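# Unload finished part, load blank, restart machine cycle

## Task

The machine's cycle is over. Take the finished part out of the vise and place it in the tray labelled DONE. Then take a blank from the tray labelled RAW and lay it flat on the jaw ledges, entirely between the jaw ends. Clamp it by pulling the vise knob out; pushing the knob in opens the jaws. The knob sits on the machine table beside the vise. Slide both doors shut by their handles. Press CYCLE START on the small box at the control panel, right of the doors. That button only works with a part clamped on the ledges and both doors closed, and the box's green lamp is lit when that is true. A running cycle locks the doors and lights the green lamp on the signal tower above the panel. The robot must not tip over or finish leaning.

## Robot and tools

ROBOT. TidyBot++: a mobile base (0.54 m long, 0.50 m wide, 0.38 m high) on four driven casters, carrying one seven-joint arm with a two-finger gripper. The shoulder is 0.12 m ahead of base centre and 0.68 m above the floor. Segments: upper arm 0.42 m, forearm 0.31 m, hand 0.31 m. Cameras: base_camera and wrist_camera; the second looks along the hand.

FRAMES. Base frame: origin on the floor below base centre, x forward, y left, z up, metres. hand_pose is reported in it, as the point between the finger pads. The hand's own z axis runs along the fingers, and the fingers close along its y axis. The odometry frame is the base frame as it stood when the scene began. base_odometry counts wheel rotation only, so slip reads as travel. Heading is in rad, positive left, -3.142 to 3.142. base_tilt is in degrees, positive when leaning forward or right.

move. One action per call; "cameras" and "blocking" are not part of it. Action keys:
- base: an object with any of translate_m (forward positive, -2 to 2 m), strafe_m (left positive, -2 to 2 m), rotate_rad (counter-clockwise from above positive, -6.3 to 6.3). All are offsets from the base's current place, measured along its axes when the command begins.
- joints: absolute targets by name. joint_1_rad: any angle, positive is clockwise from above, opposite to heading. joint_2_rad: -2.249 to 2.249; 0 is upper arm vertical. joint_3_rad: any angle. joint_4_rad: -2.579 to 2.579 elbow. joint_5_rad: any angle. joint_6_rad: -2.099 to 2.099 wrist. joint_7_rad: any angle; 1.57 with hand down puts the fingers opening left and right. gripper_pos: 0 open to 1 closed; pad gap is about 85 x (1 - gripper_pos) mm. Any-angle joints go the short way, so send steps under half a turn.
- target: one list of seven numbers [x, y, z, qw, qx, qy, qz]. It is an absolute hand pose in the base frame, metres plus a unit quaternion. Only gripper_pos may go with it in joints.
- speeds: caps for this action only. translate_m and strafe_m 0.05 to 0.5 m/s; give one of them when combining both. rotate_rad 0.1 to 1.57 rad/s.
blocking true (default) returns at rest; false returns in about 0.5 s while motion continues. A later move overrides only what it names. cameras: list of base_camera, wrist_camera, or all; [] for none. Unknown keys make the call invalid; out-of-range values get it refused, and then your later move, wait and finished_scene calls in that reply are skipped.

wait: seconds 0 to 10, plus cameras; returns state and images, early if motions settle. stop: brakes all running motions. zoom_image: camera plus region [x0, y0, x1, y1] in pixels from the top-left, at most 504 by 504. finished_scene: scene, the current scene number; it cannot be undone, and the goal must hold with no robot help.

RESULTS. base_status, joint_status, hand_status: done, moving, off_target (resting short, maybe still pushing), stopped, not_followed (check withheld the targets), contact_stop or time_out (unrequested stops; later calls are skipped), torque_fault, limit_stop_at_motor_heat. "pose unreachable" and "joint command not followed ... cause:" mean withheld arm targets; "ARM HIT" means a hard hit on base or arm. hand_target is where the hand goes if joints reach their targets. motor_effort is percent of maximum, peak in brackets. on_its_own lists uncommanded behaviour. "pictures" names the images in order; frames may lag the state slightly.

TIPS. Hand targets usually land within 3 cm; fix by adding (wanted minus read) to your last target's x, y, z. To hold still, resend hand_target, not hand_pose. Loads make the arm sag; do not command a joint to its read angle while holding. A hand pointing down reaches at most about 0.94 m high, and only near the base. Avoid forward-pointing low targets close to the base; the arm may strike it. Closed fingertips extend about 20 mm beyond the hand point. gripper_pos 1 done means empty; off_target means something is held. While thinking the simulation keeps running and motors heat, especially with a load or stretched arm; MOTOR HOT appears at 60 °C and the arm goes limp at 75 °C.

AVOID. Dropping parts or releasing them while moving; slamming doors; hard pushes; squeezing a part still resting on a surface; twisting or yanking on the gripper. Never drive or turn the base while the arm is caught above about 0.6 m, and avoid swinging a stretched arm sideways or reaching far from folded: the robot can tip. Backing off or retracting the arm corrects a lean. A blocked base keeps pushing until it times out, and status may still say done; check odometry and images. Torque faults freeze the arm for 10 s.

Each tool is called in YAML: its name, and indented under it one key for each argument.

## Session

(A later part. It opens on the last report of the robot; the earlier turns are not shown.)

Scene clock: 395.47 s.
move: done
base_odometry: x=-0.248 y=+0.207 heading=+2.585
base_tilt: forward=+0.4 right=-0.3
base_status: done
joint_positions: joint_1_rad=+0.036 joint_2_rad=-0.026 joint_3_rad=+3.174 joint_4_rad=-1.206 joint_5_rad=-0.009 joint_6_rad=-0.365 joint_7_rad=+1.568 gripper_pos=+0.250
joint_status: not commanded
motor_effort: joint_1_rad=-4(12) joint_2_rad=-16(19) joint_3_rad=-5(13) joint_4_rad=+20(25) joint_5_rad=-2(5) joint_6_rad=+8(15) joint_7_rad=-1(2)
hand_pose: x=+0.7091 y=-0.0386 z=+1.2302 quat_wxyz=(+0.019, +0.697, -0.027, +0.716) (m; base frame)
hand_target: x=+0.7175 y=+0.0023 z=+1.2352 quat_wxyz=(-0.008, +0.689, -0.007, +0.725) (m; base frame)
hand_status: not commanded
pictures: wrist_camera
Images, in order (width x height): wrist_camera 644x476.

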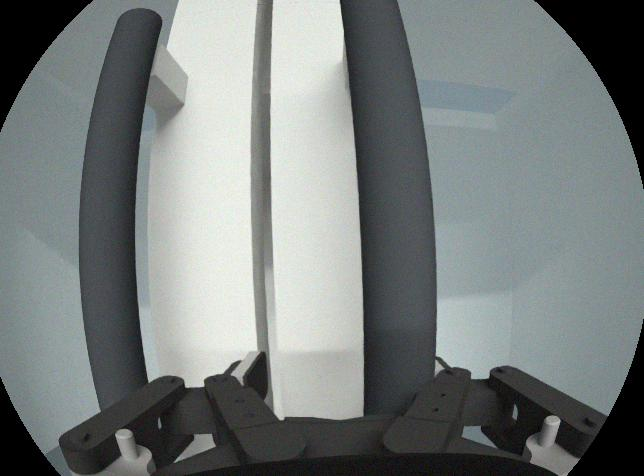

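move:
  base: {"strafe_m":0.03}
  speeds: {"strafe_m":0.12}
  cameras: ["wrist_camera"]

Scene clock: 397.93 s.
move: done
base_odometry: x=-0.264 y=+0.181 heading=+2.584
base_tilt: forward=+0.5 right=-0.2
base_status: done
joint_positions: joint_1_rad=+0.053 joint_2_rad=-0.022 joint_3_rad=+3.193 joint_4_rad=-1.205 joint_5_rad=-0.007 joint_6_rad=-0.361 joint_7_rad=+1.568 gripper_pos=+0.250
joint_status: not commanded
motor_effort: joint_1_rad=-9(12) joint_2_rad=-18(20) joint_3_rad=-9(12) joint_4_rad=+20(21) joint_5_rad=-4(5) joint_6_rad=+9(9) joint_7_rad=+0(1)
hand_pose: x=+0.7097 y=-0.0602 z=+1.2295 quat_wxyz=(+0.033, +0.697, -0.039, +0.716) (m; base frame)
hand_target: x=+0.7175 y=+0.0023 z=+1.2352 quat_wxyz=(-0.008, +0.689, -0.007, +0.725) (m; base frame)
hand_status: not commanded
pictures: wrist_camera
Images, in order (width x height): wrist_camera 644x476.

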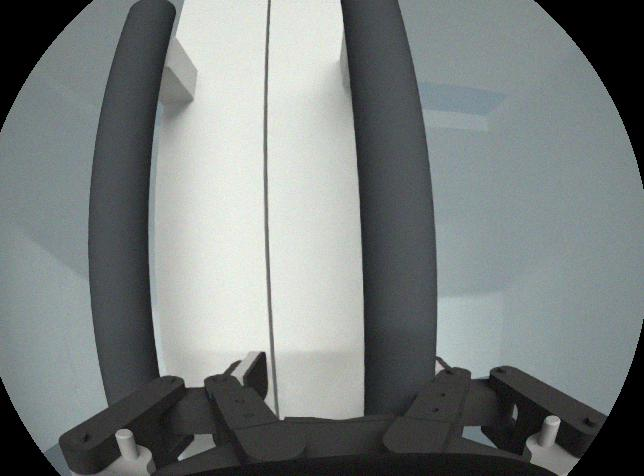

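move:
  base: {"strafe_m":-0.075}
  speeds: {"strafe_m":0.15}
  cameras: []

move:
  base: {"translate_m":-0.45}
  cameras: ["wrist_camera"]

move:
  base: {"strafe_m":-0.94}
  joints: {"joint_2_rad":-0.01,"joint_4_rad":-1.335,"joint_6_rad":-0.19,"gripper_pos":1}
  cameras: ["wrist_camera"]

Scene clock: 404.00 s.
move: done
base_odometry: x=-0.224 y=+0.245 heading=+2.585
base_tilt: forward=+0.4 right=-0.2
base_status: done
joint_positions: joint_1_rad=+0.007 joint_2_rad=-0.012 joint_3_rad=+3.145 joint_4_rad=-1.205 joint_5_rad=-0.007 joint_6_rad=-0.361 joint_7_rad=+1.568 gripper_pos=+0.250
joint_status: not commanded
motor_effort: joint_1_rad=+0(9) joint_2_rad=-20(21) joint_3_rad=+0(10) joint_4_rad=+21(22) joint_5_rad=-1(4) joint_6_rad=+8(9) joint_7_rad=+0(1)
hand_pose: x=+0.7175 y=-0.0040 z=+1.2238 quat_wxyz=(+0.000, +0.701, -0.006, +0.713) (m; base frame)
hand_target: x=+0.7175 y=+0.0023 z=+1.2352 quat_wxyz=(-0.008, +0.689, -0.007, +0.725) (m; base frame)
hand_status: not commanded
pictures: none
No camera images: "cameras" was empty.

Scene clock: 406.27 s.
move: done
base_odometry: x=+0.158 y=+0.007 heading=+2.584
base_tilt: forward=+0.5 right=-0.3
base_status: done
joint_positions: joint_1_rad=+0.007 joint_2_rad=-0.012 joint_3_rad=+3.145 joint_4_rad=-1.205 joint_5_rad=-0.007 joint_6_rad=-0.361 joint_7_rad=+1.568 gripper_pos=+0.250
joint_status: not commanded
motor_effort: joint_1_rad=+0(1) joint_2_rad=-21(25) joint_3_rad=+1(2) joint_4_rad=+21(22) joint_5_rad=+0(1) joint_6_rad=+9(9) joint_7_rad=+0(1)
hand_pose: x=+0.7176 y=-0.0040 z=+1.2237 quat_wxyz=(+0.000, +0.701, -0.006, +0.713) (m; base frame)
hand_target: x=+0.7175 y=+0.0023 z=+1.2352 quat_wxyz=(-0.008, +0.689, -0.007, +0.725) (m; base frame)
hand_status: not commanded
pictures: wrist_camera
Images, in order (width x height): wrist_camera 644x476.

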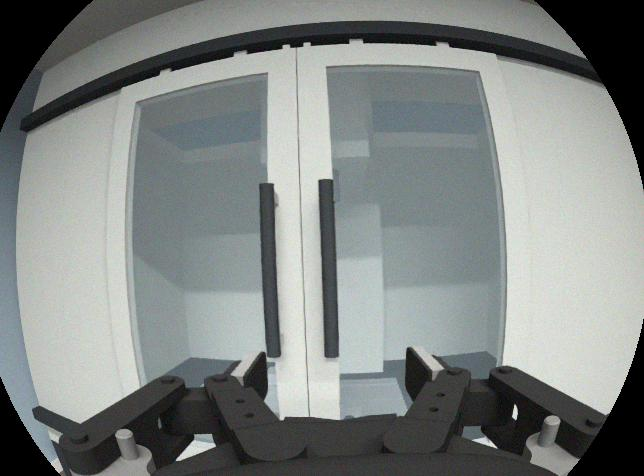

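Scene clock: 409.23 s.
move: done
base_odometry: x=+0.655 y=+0.805 heading=+2.584
base_tilt: forward=+0.5 right=-0.2
base_status: done
joint_positions: joint_1_rad=+0.004 joint_2_rad=-0.007 joint_3_rad=+3.143 joint_4_rad=-1.325 joint_5_rad=-0.007 joint_6_rad=-0.252 joint_7_rad=+1.568 gripper_pos=+0.999
joint_status: all done
motor_effort: joint_1_rad=+0(2) joint_2_rad=-21(23) joint_3_rad=+1(3) joint_4_rad=+22(24) joint_5_rad=-1(1) joint_6_rad=+9(10) joint_7_rad=+0(1)
hand_pose: x=+0.7315 y=-0.0012 z=+1.1819 quat_wxyz=(-0.002, +0.707, -0.004, +0.708) (m; base frame)
hand_target: x=+0.7305 y=+0.0023 z=+1.1964 quat_wxyz=(-0.008, +0.687, -0.007, +0.727) (m; base frame)
hand_status: not commanded
pictures: wrist_camera
Images, in order (width x height): wrist_camera 644x476.

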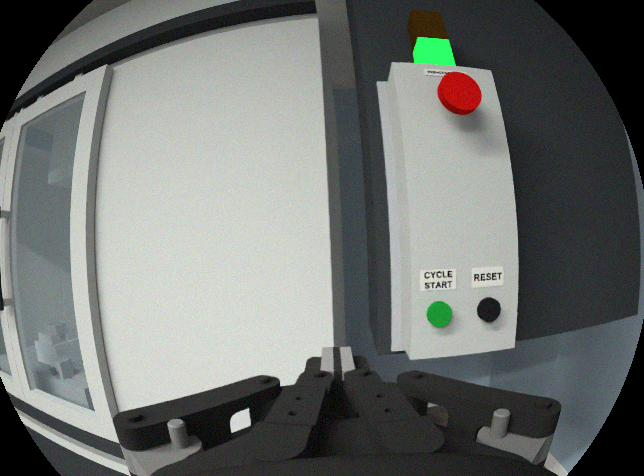

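move:
  base: {"translate_m":0.15,"strafe_m":-0.13}
  cameras: ["wrist_camera"]

Scene clock: 414.53 s.
move: done
base_odometry: x=+0.597 y=+0.994 heading=+2.584
base_tilt: forward=+0.5 right=-0.3
base_status: done
joint_positions: joint_1_rad=-0.008 joint_2_rad=-0.060 joint_3_rad=+3.129 joint_4_rad=-1.338 joint_5_rad=-0.007 joint_6_rad=-0.248 joint_7_rad=+1.568 gripper_pos=+0.999
joint_status: not commanded
motor_effort: joint_1_rad=+1(5) joint_2_rad=-10(24) joint_3_rad=+2(7) joint_4_rad=+22(27) joint_5_rad=+0(1) joint_6_rad=+11(17) joint_7_rad=+0(1)
hand_pose: x=+0.7054 y=+0.0145 z=+1.2063 quat_wxyz=(-0.011, +0.691, +0.005, +0.723) (m; base frame)
hand_target: x=+0.7305 y=+0.0023 z=+1.1964 quat_wxyz=(-0.008, +0.687, -0.007, +0.727) (m; base frame)
hand_status: not commanded
pictures: wrist_camera
Images, in order (width x height): wrist_camera 644x476.

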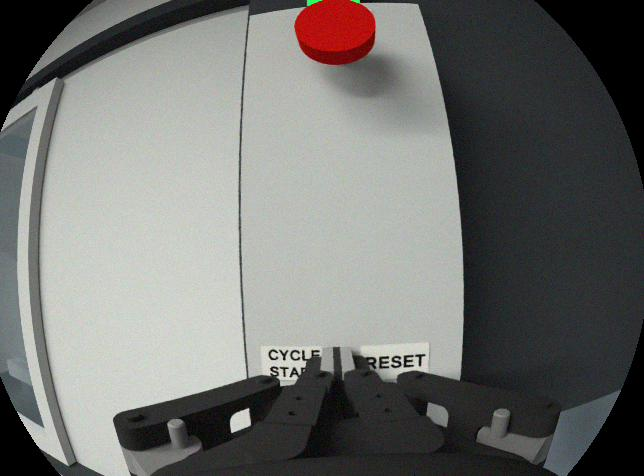

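move:
  base: {"translate_m":-0.07}
  cameras: []

move:
  base: {"strafe_m":0.03}
  joints: {"joint_2_rad":0.02,"joint_4_rad":-1.335,"joint_6_rad":-0.19}
  cameras: ["wrist_camera"]

Scene clock: 420.77 s.
move: done
base_odometry: x=+0.656 y=+0.957 heading=+2.584
base_tilt: forward=+0.4 right=-0.3
base_status: done
joint_positions: joint_1_rad=-0.007 joint_2_rad=-0.008 joint_3_rad=+3.133 joint_4_rad=-1.340 joint_5_rad=-0.007 joint_6_rad=-0.233 joint_7_rad=+1.568 gripper_pos=+0.999
joint_status: not commanded
motor_effort: joint_1_rad=+0(1) joint_2_rad=-21(26) joint_3_rad=+0(2) joint_4_rad=+21(24) joint_5_rad=+0(1) joint_6_rad=+8(10) joint_7_rad=+0(1)
hand_pose: x=+0.7319 y=+0.0116 z=+1.1794 quat_wxyz=(-0.010, +0.705, +0.003, +0.710) (m; base frame)
hand_target: x=+0.7305 y=+0.0023 z=+1.1964 quat_wxyz=(-0.008, +0.687, -0.007, +0.727) (m; base frame)
hand_status: not commanded
pictures: none
No camera images: "cameras" was empty.

Scene clock: 421.60 s.
move: done
base_odometry: x=+0.641 y=+0.932 heading=+2.584
base_tilt: forward=+0.4 right=-0.2
base_status: done
joint_positions: joint_1_rad=-0.006 joint_2_rad=+0.018 joint_3_rad=+3.135 joint_4_rad=-1.340 joint_5_rad=-0.007 joint_6_rad=-0.233 joint_7_rad=+1.568 gripper_pos=+0.999
joint_status: all done
motor_effort: joint_1_rad=+0(2) joint_2_rad=-23(24) joint_3_rad=+0(3) joint_4_rad=+22(22) joint_5_rad=-1(1) joint_6_rad=+8(9) joint_7_rad=+0(1)
hand_pose: x=+0.7451 y=+0.0095 z=+1.1629 quat_wxyz=(-0.008, +0.714, +0.001, +0.700) (m; base frame)
hand_target: x=+0.7457 y=+0.0024 z=+1.1778 quat_wxyz=(-0.008, +0.698, -0.007, +0.716) (m; base frame)
hand_status: not commanded
pictures: wrist_camera
Images, in order (width x height): wrist_camera 644x476.

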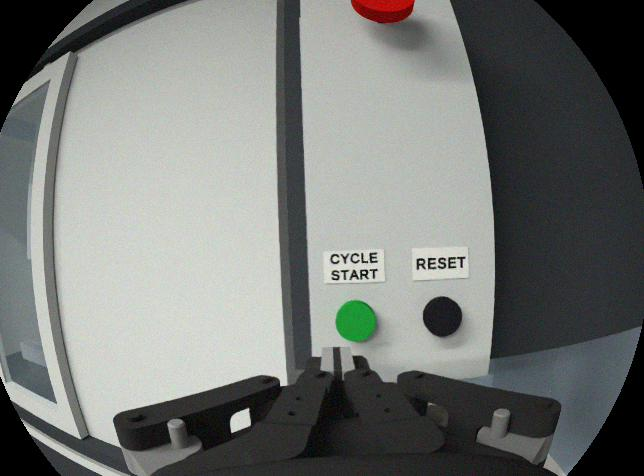

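move:
  base: {"strafe_m": -0.011, "translate_m": 0.02}
  speeds: {"translate_m": 0.08}
  cameras: ["wrist_camera"]

Scene clock: 428.60 s.
move: done
base_odometry: x=+0.629 y=+0.952 heading=+2.585
base_tilt: forward=+0.5 right=-0.2
base_status: done
joint_positions: joint_1_rad=-0.005 joint_2_rad=+0.025 joint_3_rad=+3.136 joint_4_rad=-1.340 joint_5_rad=-0.007 joint_6_rad=-0.233 joint_7_rad=+1.568 gripper_pos=+0.999
joint_status: not commanded
motor_effort: joint_1_rad=+0(1) joint_2_rad=-23(25) joint_3_rad=+1(2) joint_4_rad=+22(22) joint_5_rad=+0(1) joint_6_rad=+9(9) joint_7_rad=+0(1)
hand_pose: x=+0.7482 y=+0.0084 z=+1.1588 quat_wxyz=(-0.008, +0.716, +0.001, +0.698) (m; base frame)
hand_target: x=+0.7457 y=+0.0024 z=+1.1778 quat_wxyz=(-0.008, +0.698, -0.007, +0.716) (m; base frame)
hand_status: not commanded
pictures: wrist_camera
Images, in order (width x height): wrist_camera 644x476.

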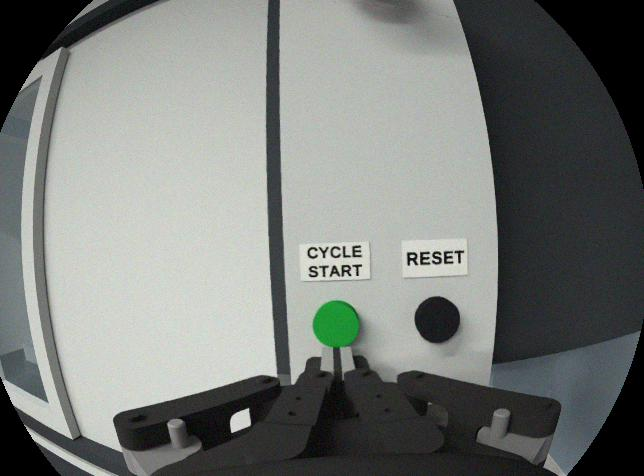

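move:
  base: {"translate_m": 0.025}
  speeds: {"translate_m": 0.08}
  cameras: ["wrist_camera"]

move:
  base: {"translate_m": 0.012}
  speeds: {"translate_m": 0.08}
  cameras: ["wrist_camera"]

Scene clock: 433.47 s.
move: done
base_odometry: x=+0.608 y=+0.965 heading=+2.585
base_tilt: forward=+0.5 right=-0.2
base_status: done
joint_positions: joint_1_rad=-0.005 joint_2_rad=-0.015 joint_3_rad=+3.136 joint_4_rad=-1.374 joint_5_rad=-0.007 joint_6_rad=-0.248 joint_7_rad=+1.568 gripper_pos=+0.999
joint_status: not commanded
motor_effort: joint_1_rad=-1(1) joint_2_rad=-14(23) joint_3_rad=+0(2) joint_4_rad=+28(32) joint_5_rad=-1(1) joint_6_rad=+16(20) joint_7_rad=+0(1)
hand_pose: x=+0.7311 y=+0.0084 z=+1.1575 quat_wxyz=(-0.008, +0.720, +0.001, +0.694) (m; base frame)
hand_target: x=+0.7457 y=+0.0024 z=+1.1778 quat_wxyz=(-0.008, +0.698, -0.007, +0.716) (m; base frame)
hand_status: not commanded
pictures: wrist_camera
Images, in order (width x height): wrist_camera 644x476.

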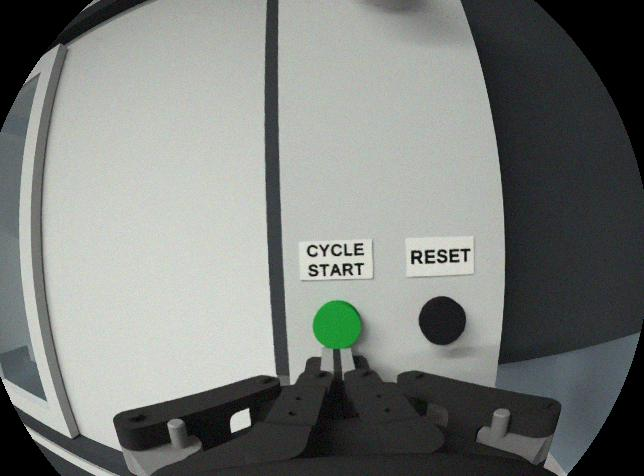

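Scene clock: 434.17 s.
move: done
base_odometry: x=+0.599 y=+0.971 heading=+2.585
base_tilt: forward=+0.4 right=-0.3
base_status: done
joint_positions: joint_1_rad=-0.005 joint_2_rad=-0.039 joint_3_rad=+3.136 joint_4_rad=-1.390 joint_5_rad=-0.007 joint_6_rad=-0.264 joint_7_rad=+1.568 gripper_pos=+0.999
joint_status: not commanded
motor_effort: joint_1_rad=-1(2) joint_2_rad=-8(15) joint_3_rad=+0(2) joint_4_rad=+31(34) joint_5_rad=-1(1) joint_6_rad=+20(23) joint_7_rad=-1(1)
hand_pose: x=+0.7200 y=+0.0081 z=+1.1575 quat_wxyz=(-0.007, +0.722, +0.001, +0.692) (m; base frame)
hand_target: x=+0.7457 y=+0.0024 z=+1.1778 quat_wxyz=(-0.008, +0.698, -0.007, +0.716) (m; base frame)
hand_status: not commanded
pictures: wrist_camera
Images, in order (width x height): wrist_camera 644x476.

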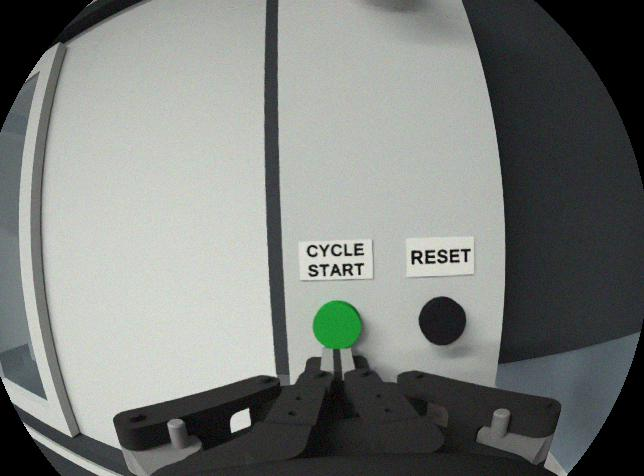

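zoom_image:
  camera: "wrist_camera"
  region: [270, 220, 490, 400]

Scaled by 2.291.

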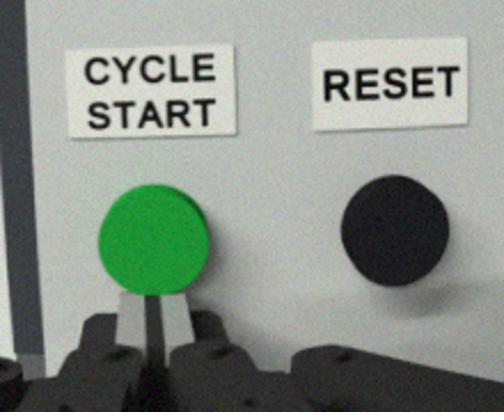

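move:
  base: {"translate_m": -0.08}
  cameras: ["wrist_camera"]

Scene clock: 443.07 s.
move: done
base_odometry: x=+0.666 y=+0.928 heading=+2.585
base_tilt: forward=+0.5 right=-0.2
base_status: done
joint_positions: joint_1_rad=-0.005 joint_2_rad=+0.022 joint_3_rad=+3.137 joint_4_rad=-1.350 joint_5_rad=-0.007 joint_6_rad=-0.222 joint_7_rad=+1.568 gripper_pos=+0.999
joint_status: not commanded
motor_effort: joint_1_rad=+0(2) joint_2_rad=-23(27) joint_3_rad=+0(2) joint_4_rad=+22(30) joint_5_rad=-1(1) joint_6_rad=+9(19) joint_7_rad=+0(1)
hand_pose: x=+0.7475 y=+0.0077 z=+1.1576 quat_wxyz=(-0.007, +0.715, +0.000, +0.699) (m; base frame)
hand_target: x=+0.7457 y=+0.0024 z=+1.1778 quat_wxyz=(-0.008, +0.698, -0.007, +0.716) (m; base frame)
hand_status: not commanded
pictures: wrist_camera
Images, in order (width x height): wrist_camera 644x476.

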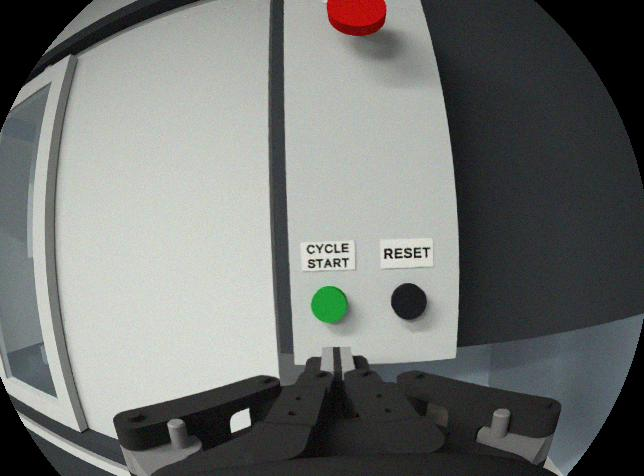

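move:
  joints: {"joint_6_rad": -0.14}
  base: {"translate_m": 0.07}
  speeds: {"translate_m": 0.08}
  cameras: ["wrist_camera"]

Scene clock: 446.77 s.
move: done
base_odometry: x=+0.607 y=+0.965 heading=+2.585
base_tilt: forward=+0.5 right=-0.3
base_status: done
joint_positions: joint_1_rad=-0.005 joint_2_rad=-0.018 joint_3_rad=+3.136 joint_4_rad=-1.354 joint_5_rad=-0.007 joint_6_rad=-0.180 joint_7_rad=+1.568 gripper_pos=+0.999
joint_status: all done
motor_effort: joint_1_rad=+1(2) joint_2_rad=-13(23) joint_3_rad=+2(3) joint_4_rad=+23(30) joint_5_rad=+0(1) joint_6_rad=+11(16) joint_7_rad=+0(1)
hand_pose: x=+0.7279 y=+0.0080 z=+1.1926 quat_wxyz=(-0.008, +0.688, +0.001, +0.726) (m; base frame)
hand_target: x=+0.7449 y=+0.0023 z=+1.1934 quat_wxyz=(-0.008, +0.680, -0.007, +0.733) (m; base frame)
hand_status: not commanded
pictures: wrist_camera
Images, in order (width x height): wrist_camera 644x476.

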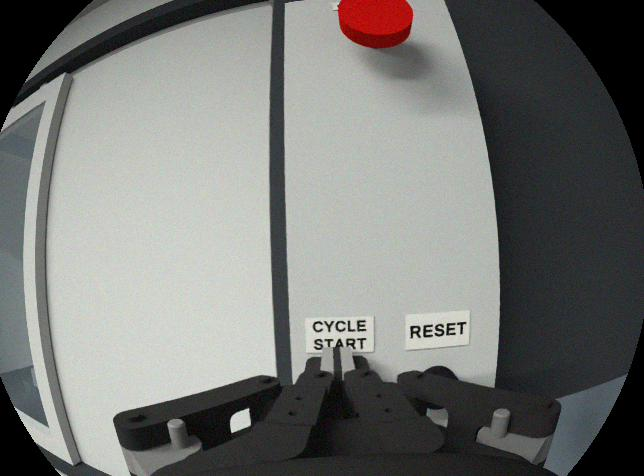

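move:
  base: {"translate_m": -0.07}
  cameras: []

move:
  joints: {"joint_6_rad": -0.195}
  cameras: ["wrist_camera"]

Scene clock: 451.17 s.
move: done
base_odometry: x=+0.666 y=+0.928 heading=+2.585
base_tilt: forward=+0.5 right=-0.3
base_status: done
joint_positions: joint_1_rad=-0.004 joint_2_rad=+0.021 joint_3_rad=+3.137 joint_4_rad=-1.344 joint_5_rad=-0.007 joint_6_rad=-0.172 joint_7_rad=+1.568 gripper_pos=+0.999
joint_status: not commanded
motor_effort: joint_1_rad=+0(2) joint_2_rad=-23(26) joint_3_rad=+0(2) joint_4_rad=+21(24) joint_5_rad=-1(1) joint_6_rad=+9(10) joint_7_rad=+0(0)
hand_pose: x=+0.7467 y=+0.0076 z=+1.1770 quat_wxyz=(-0.007, +0.695, +0.000, +0.719) (m; base frame)
hand_target: x=+0.7449 y=+0.0023 z=+1.1934 quat_wxyz=(-0.008, +0.680, -0.007, +0.733) (m; base frame)
hand_status: not commanded
pictures: none
No camera images: "cameras" was empty.

Scene clock: 451.67 s.
move: done
base_odometry: x=+0.666 y=+0.928 heading=+2.585
base_tilt: forward=+0.5 right=-0.2
base_status: not commanded
joint_positions: joint_1_rad=-0.004 joint_2_rad=+0.021 joint_3_rad=+3.137 joint_4_rad=-1.344 joint_5_rad=-0.007 joint_6_rad=-0.197 joint_7_rad=+1.568 gripper_pos=+0.999
joint_status: all done
motor_effort: joint_1_rad=+0(0) joint_2_rad=-23(24) joint_3_rad=+0(1) joint_4_rad=+22(23) joint_5_rad=-1(1) joint_6_rad=+9(9) joint_7_rad=+0(1)
hand_pose: x=+0.7469 y=+0.0077 z=+1.1692 quat_wxyz=(-0.007, +0.704, +0.000, +0.710) (m; base frame)
hand_target: x=+0.7457 y=+0.0024 z=+1.1763 quat_wxyz=(-0.008, +0.700, -0.007, +0.714) (m; base frame)
hand_status: not commanded
pictures: wrist_camera
Images, in order (width x height): wrist_camera 644x476.

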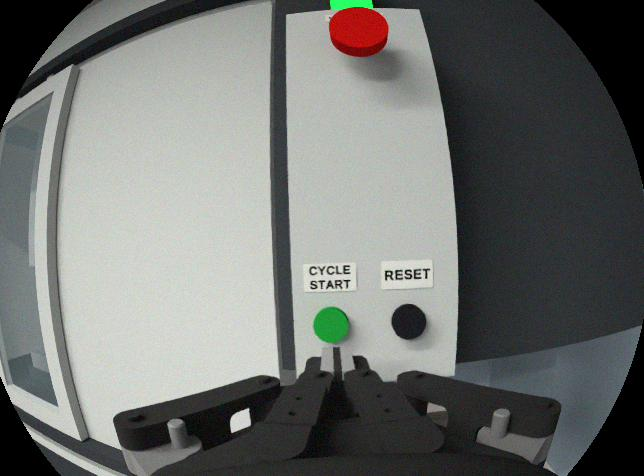

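move:
  base: {"translate_m": 0.068}
  speeds: {"translate_m": 0.08}
  cameras: ["wrist_camera"]

Scene clock: 455.60 s.
move: done
base_odometry: x=+0.609 y=+0.963 heading=+2.585
base_tilt: forward=+0.5 right=-0.2
base_status: done
joint_positions: joint_1_rad=-0.004 joint_2_rad=-0.011 joint_3_rad=+3.136 joint_4_rad=-1.350 joint_5_rad=-0.007 joint_6_rad=-0.203 joint_7_rad=+1.568 gripper_pos=+0.999
joint_status: not commanded
motor_effort: joint_1_rad=+1(2) joint_2_rad=-15(24) joint_3_rad=+1(2) joint_4_rad=+22(26) joint_5_rad=+0(1) joint_6_rad=+10(14) joint_7_rad=+0(1)
hand_pose: x=+0.7313 y=+0.0077 z=+1.1840 quat_wxyz=(-0.007, +0.697, +0.001, +0.717) (m; base frame)
hand_target: x=+0.7457 y=+0.0024 z=+1.1763 quat_wxyz=(-0.008, +0.700, -0.007, +0.714) (m; base frame)
hand_status: not commanded
pictures: wrist_camera
Images, in order (width x height): wrist_camera 644x476.

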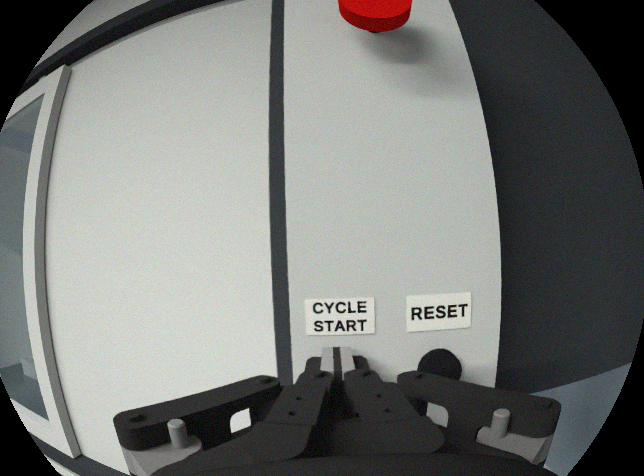

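move:
  base: {"translate_m": -0.07}
  cameras: ["wrist_camera"]

move:
  joints: {"joint_6_rad": -0.205}
  cameras: []

Scene clock: 459.50 s.
move: done
base_odometry: x=+0.668 y=+0.926 heading=+2.585
base_tilt: forward=+0.4 right=-0.3
base_status: done
joint_positions: joint_1_rad=-0.004 joint_2_rad=+0.021 joint_3_rad=+3.137 joint_4_rad=-1.345 joint_5_rad=-0.007 joint_6_rad=-0.203 joint_7_rad=+1.568 gripper_pos=+0.999
joint_status: not commanded
motor_effort: joint_1_rad=+0(2) joint_2_rad=-23(26) joint_3_rad=+0(2) joint_4_rad=+22(24) joint_5_rad=+0(1) joint_6_rad=+9(10) joint_7_rad=+0(1)
hand_pose: x=+0.7468 y=+0.0074 z=+1.1673 quat_wxyz=(-0.007, +0.706, +0.000, +0.708) (m; base frame)
hand_target: x=+0.7457 y=+0.0024 z=+1.1763 quat_wxyz=(-0.008, +0.700, -0.007, +0.714) (m; base frame)
hand_status: not commanded
pictures: wrist_camera
Images, in order (width x height): wrist_camera 644x476.

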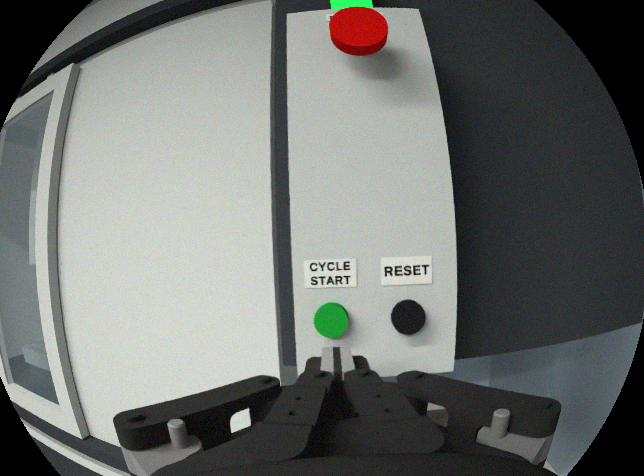

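Scene clock: 459.83 s.
move: done
base_odometry: x=+0.668 y=+0.926 heading=+2.585
base_tilt: forward=+0.5 right=-0.3
base_status: not commanded
joint_positions: joint_1_rad=-0.004 joint_2_rad=+0.021 joint_3_rad=+3.137 joint_4_rad=-1.345 joint_5_rad=-0.007 joint_6_rad=-0.203 joint_7_rad=+1.568 gripper_pos=+0.999
joint_status: all done
motor_effort: joint_1_rad=+0(0) joint_2_rad=-22(23) joint_3_rad=+0(1) joint_4_rad=+21(22) joint_5_rad=-1(1) joint_6_rad=+8(9) joint_7_rad=+0(1)
hand_pose: x=+0.7468 y=+0.0074 z=+1.1673 quat_wxyz=(-0.007, +0.706, +0.000, +0.708) (m; base frame)
hand_target: x=+0.7457 y=+0.0024 z=+1.1732 quat_wxyz=(-0.008, +0.703, -0.007, +0.711) (m; base frame)
hand_status: not commanded
pictures: none
No camera images: "cameras" was empty.

move:
  base: {"translate_m": 0.045}
  speeds: {"translate_m": 0.1}
  cameras: ["wrist_camera"]

move:
  base: {"translate_m": 0.01}
  speeds: {"translate_m": 0.08}
  cameras: ["wrist_camera"]

Scene clock: 465.47 s.
move: done
base_odometry: x=+0.630 y=+0.950 heading=+2.586
base_tilt: forward=+0.5 right=-0.3
base_status: done
joint_positions: joint_1_rad=-0.004 joint_2_rad=+0.026 joint_3_rad=+3.137 joint_4_rad=-1.345 joint_5_rad=-0.007 joint_6_rad=-0.203 joint_7_rad=+1.568 gripper_pos=+0.999
joint_status: not commanded
motor_effort: joint_1_rad=+0(2) joint_2_rad=-22(25) joint_3_rad=+1(2) joint_4_rad=+22(23) joint_5_rad=+0(1) joint_6_rad=+8(9) joint_7_rad=+0(1)
hand_pose: x=+0.7494 y=+0.0074 z=+1.1639 quat_wxyz=(-0.007, +0.708, +0.000, +0.706) (m; base frame)
hand_target: x=+0.7457 y=+0.0024 z=+1.1732 quat_wxyz=(-0.008, +0.703, -0.007, +0.711) (m; base frame)
hand_status: not commanded
pictures: wrist_camera
Images, in order (width x height): wrist_camera 644x476.

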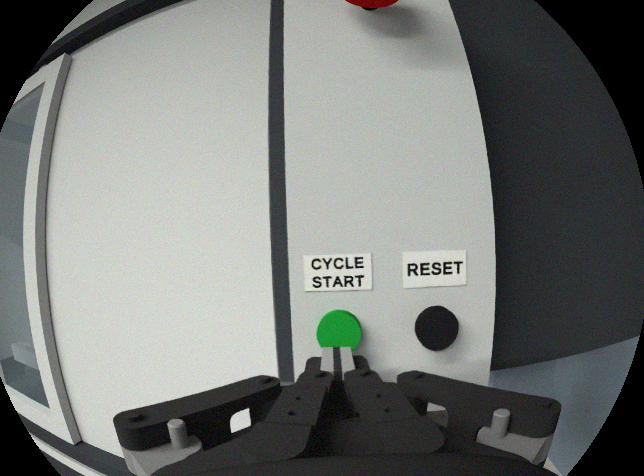

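Scene clock: 466.10 s.
move: done
base_odometry: x=+0.621 y=+0.955 heading=+2.586
base_tilt: forward=+0.5 right=-0.2
base_status: done
joint_positions: joint_1_rad=-0.004 joint_2_rad=+0.019 joint_3_rad=+3.137 joint_4_rad=-1.345 joint_5_rad=-0.007 joint_6_rad=-0.204 joint_7_rad=+1.568 gripper_pos=+0.999
joint_status: not commanded
motor_effort: joint_1_rad=+1(1) joint_2_rad=-19(23) joint_3_rad=+1(2) joint_4_rad=+22(26) joint_5_rad=+0(1) joint_6_rad=+8(13) joint_7_rad=+0(1)
hand_pose: x=+0.7457 y=+0.0072 z=+1.1679 quat_wxyz=(-0.007, +0.706, +0.000, +0.708) (m; base frame)
hand_target: x=+0.7457 y=+0.0024 z=+1.1732 quat_wxyz=(-0.008, +0.703, -0.007, +0.711) (m; base frame)
hand_status: not commanded
pictures: wrist_camera
Images, in order (width x height): wrist_camera 644x476.

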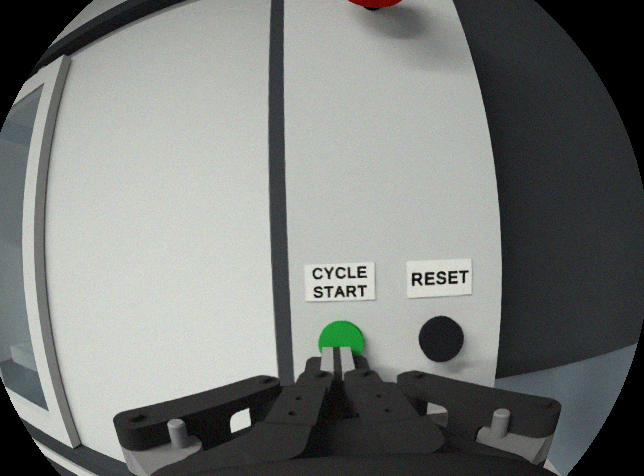

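zoom_image:
  camera: "wrist_camera"
  region: [290, 240, 490, 400]

Scaled by 2.520.

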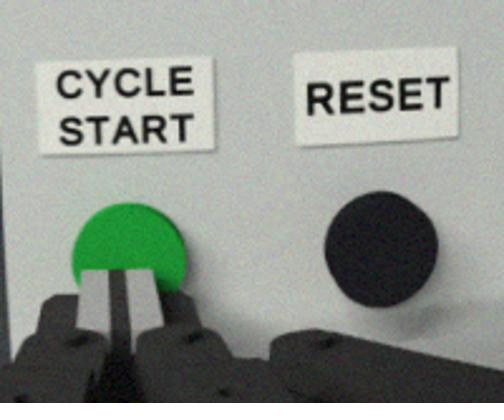

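move:
  base: {"translate_m": 0.01}
  speeds: {"translate_m": 0.08}
  cameras: ["wrist_camera"]

zoom_image:
  camera: "wrist_camera"
  region: [290, 240, 490, 400]

Scene clock: 473.40 s.
move: done
base_odometry: x=+0.613 y=+0.960 heading=+2.586
base_tilt: forward=+0.5 right=-0.3
base_status: done
joint_positions: joint_1_rad=-0.004 joint_2_rad=+0.002 joint_3_rad=+3.137 joint_4_rad=-1.348 joint_5_rad=-0.007 joint_6_rad=-0.212 joint_7_rad=+1.568 gripper_pos=+0.999
joint_status: not commanded
motor_effort: joint_1_rad=+1(1) joint_2_rad=-16(20) joint_3_rad=+1(2) joint_4_rad=+20(30) joint_5_rad=+0(1) joint_6_rad=+8(17) joint_7_rad=+0(1)
hand_pose: x=+0.7376 y=+0.0072 z=+1.1746 quat_wxyz=(-0.007, +0.704, +0.000, +0.710) (m; base frame)
hand_target: x=+0.7457 y=+0.0024 z=+1.1732 quat_wxyz=(-0.008, +0.703, -0.007, +0.711) (m; base frame)
hand_status: not commanded
pictures: wrist_camera
Images, in order (width x height): wrist_camera 644x476.

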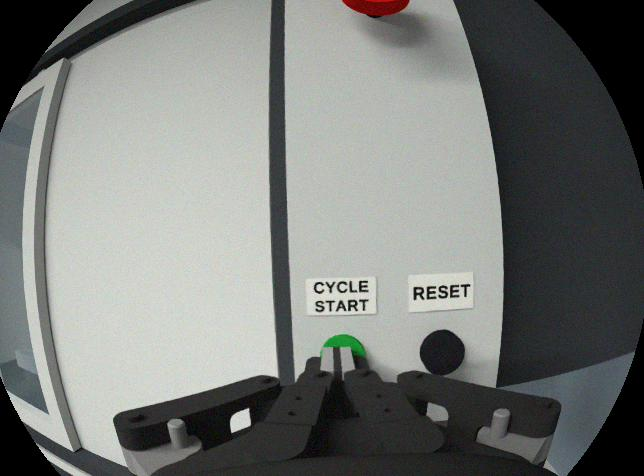

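Scaled by 2.520.

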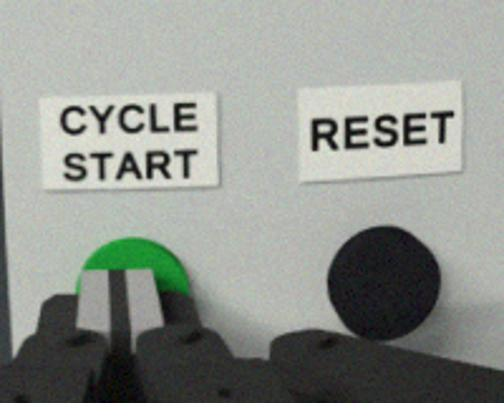

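move:
  joints: {"joint_2_rad": 0.06}
  cameras: ["wrist_camera"]

zoom_image:
  camera: "wrist_camera"
  region: [290, 240, 490, 400]

Scene clock: 478.53 s.
move: off_target
base_odometry: x=+0.613 y=+0.960 heading=+2.586
base_tilt: forward=+0.5 right=-0.2
base_status: not commanded
joint_positions: joint_1_rad=-0.004 joint_2_rad=+0.003 joint_3_rad=+3.137 joint_4_rad=-1.347 joint_5_rad=-0.007 joint_6_rad=-0.212 joint_7_rad=+1.568 gripper_pos=+0.999
joint_status: joint_2_rad off_target (ended at +0.003, target +0.060)
motor_effort: joint_1_rad=+1(1) joint_2_rad=-12(17) joint_3_rad=+2(2) joint_4_rad=+22(23) joint_5_rad=-1(1) joint_6_rad=+10(11) joint_7_rad=+0(1)
hand_pose: x=+0.7380 y=+0.0072 z=+1.1743 quat_wxyz=(-0.007, +0.704, +0.000, +0.710) (m; base frame)
hand_target: x=+0.7649 y=+0.0024 z=+1.1477 quat_wxyz=(-0.008, +0.717, -0.007, +0.697) (m; base frame)
hand_status: not commanded
pictures: wrist_camera
Images, in order (width x height): wrist_camera 644x476.

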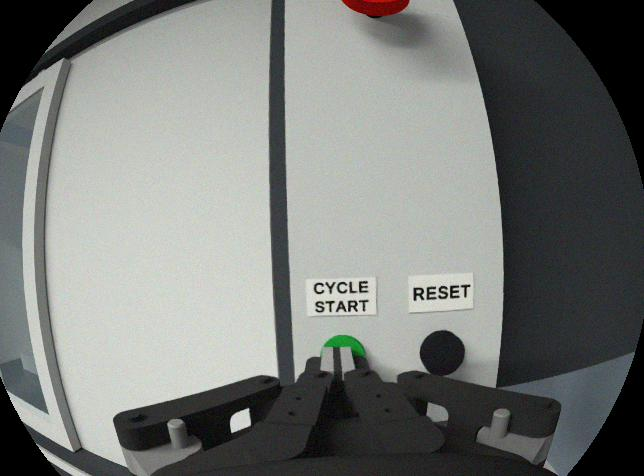

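Scaled by 2.520.

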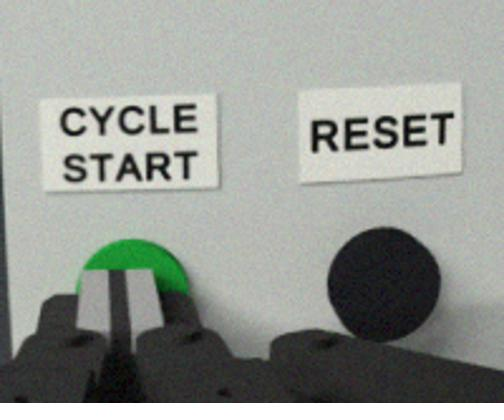

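move:
  base: {"translate_m": -0.25}
  cameras: []

move:
  joints: {"joint_6_rad": 0.2, "joint_2_rad": 0.02}
  cameras: ["wrist_camera"]

Scene clock: 483.10 s.
move: done
base_odometry: x=+0.825 y=+0.828 heading=+2.586
base_tilt: forward=+0.5 right=-0.3
base_status: done
joint_positions: joint_1_rad=-0.004 joint_2_rad=+0.058 joint_3_rad=+3.138 joint_4_rad=-1.340 joint_5_rad=-0.007 joint_6_rad=-0.212 joint_7_rad=+1.568 gripper_pos=+0.999
joint_status: not commanded
on_its_own: joint_2_rad moved +0.056 to your old target +0.060
motor_effort: joint_1_rad=+0(2) joint_2_rad=-24(30) joint_3_rad=+0(2) joint_4_rad=+22(23) joint_5_rad=+0(1) joint_6_rad=+9(9) joint_7_rad=+0(1)
hand_pose: x=+0.7642 y=+0.0066 z=+1.1436 quat_wxyz=(-0.007, +0.721, +0.000, +0.693) (m; base frame)
hand_target: x=+0.7649 y=+0.0024 z=+1.1477 quat_wxyz=(-0.008, +0.717, -0.007, +0.697) (m; base frame)
hand_status: not commanded
pictures: none
No camera images: "cameras" was empty.

Scene clock: 484.17 s.
move: done
base_odometry: x=+0.825 y=+0.828 heading=+2.586
base_tilt: forward=+0.5 right=-0.2
base_status: not commanded
joint_positions: joint_1_rad=-0.004 joint_2_rad=+0.023 joint_3_rad=+3.138 joint_4_rad=-1.339 joint_5_rad=-0.007 joint_6_rad=+0.149 joint_7_rad=+1.568 gripper_pos=+0.999
joint_status: all done
motor_effort: joint_1_rad=+0(0) joint_2_rad=-23(28) joint_3_rad=+1(1) joint_4_rad=+21(25) joint_5_rad=+0(1) joint_6_rad=+8(11) joint_7_rad=+0(1)
hand_pose: x=+0.7281 y=+0.0056 z=+1.2761 quat_wxyz=(-0.007, +0.570, -0.001, +0.821) (m; base frame)
hand_target: x=+0.7192 y=+0.0023 z=+1.2955 quat_wxyz=(-0.009, +0.546, -0.005, +0.838) (m; base frame)
hand_status: not commanded
pictures: wrist_camera
Images, in order (width x height): wrist_camera 644x476.

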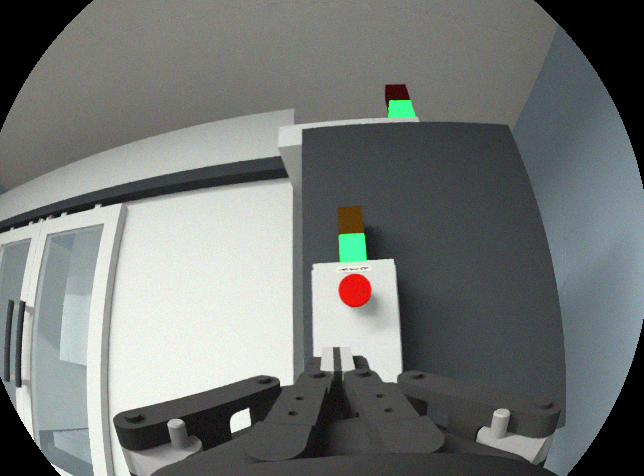

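zoom_image:
  camera: "wrist_camera"
  region: [320, 60, 480, 280]

Scaled by 2.291.

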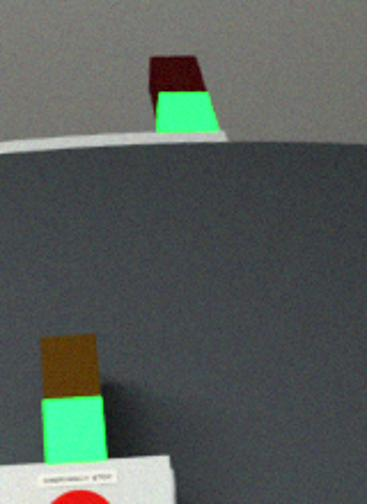

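Cycle running.

finished_scene:
  scene: 2

The scene is finished: the task was done.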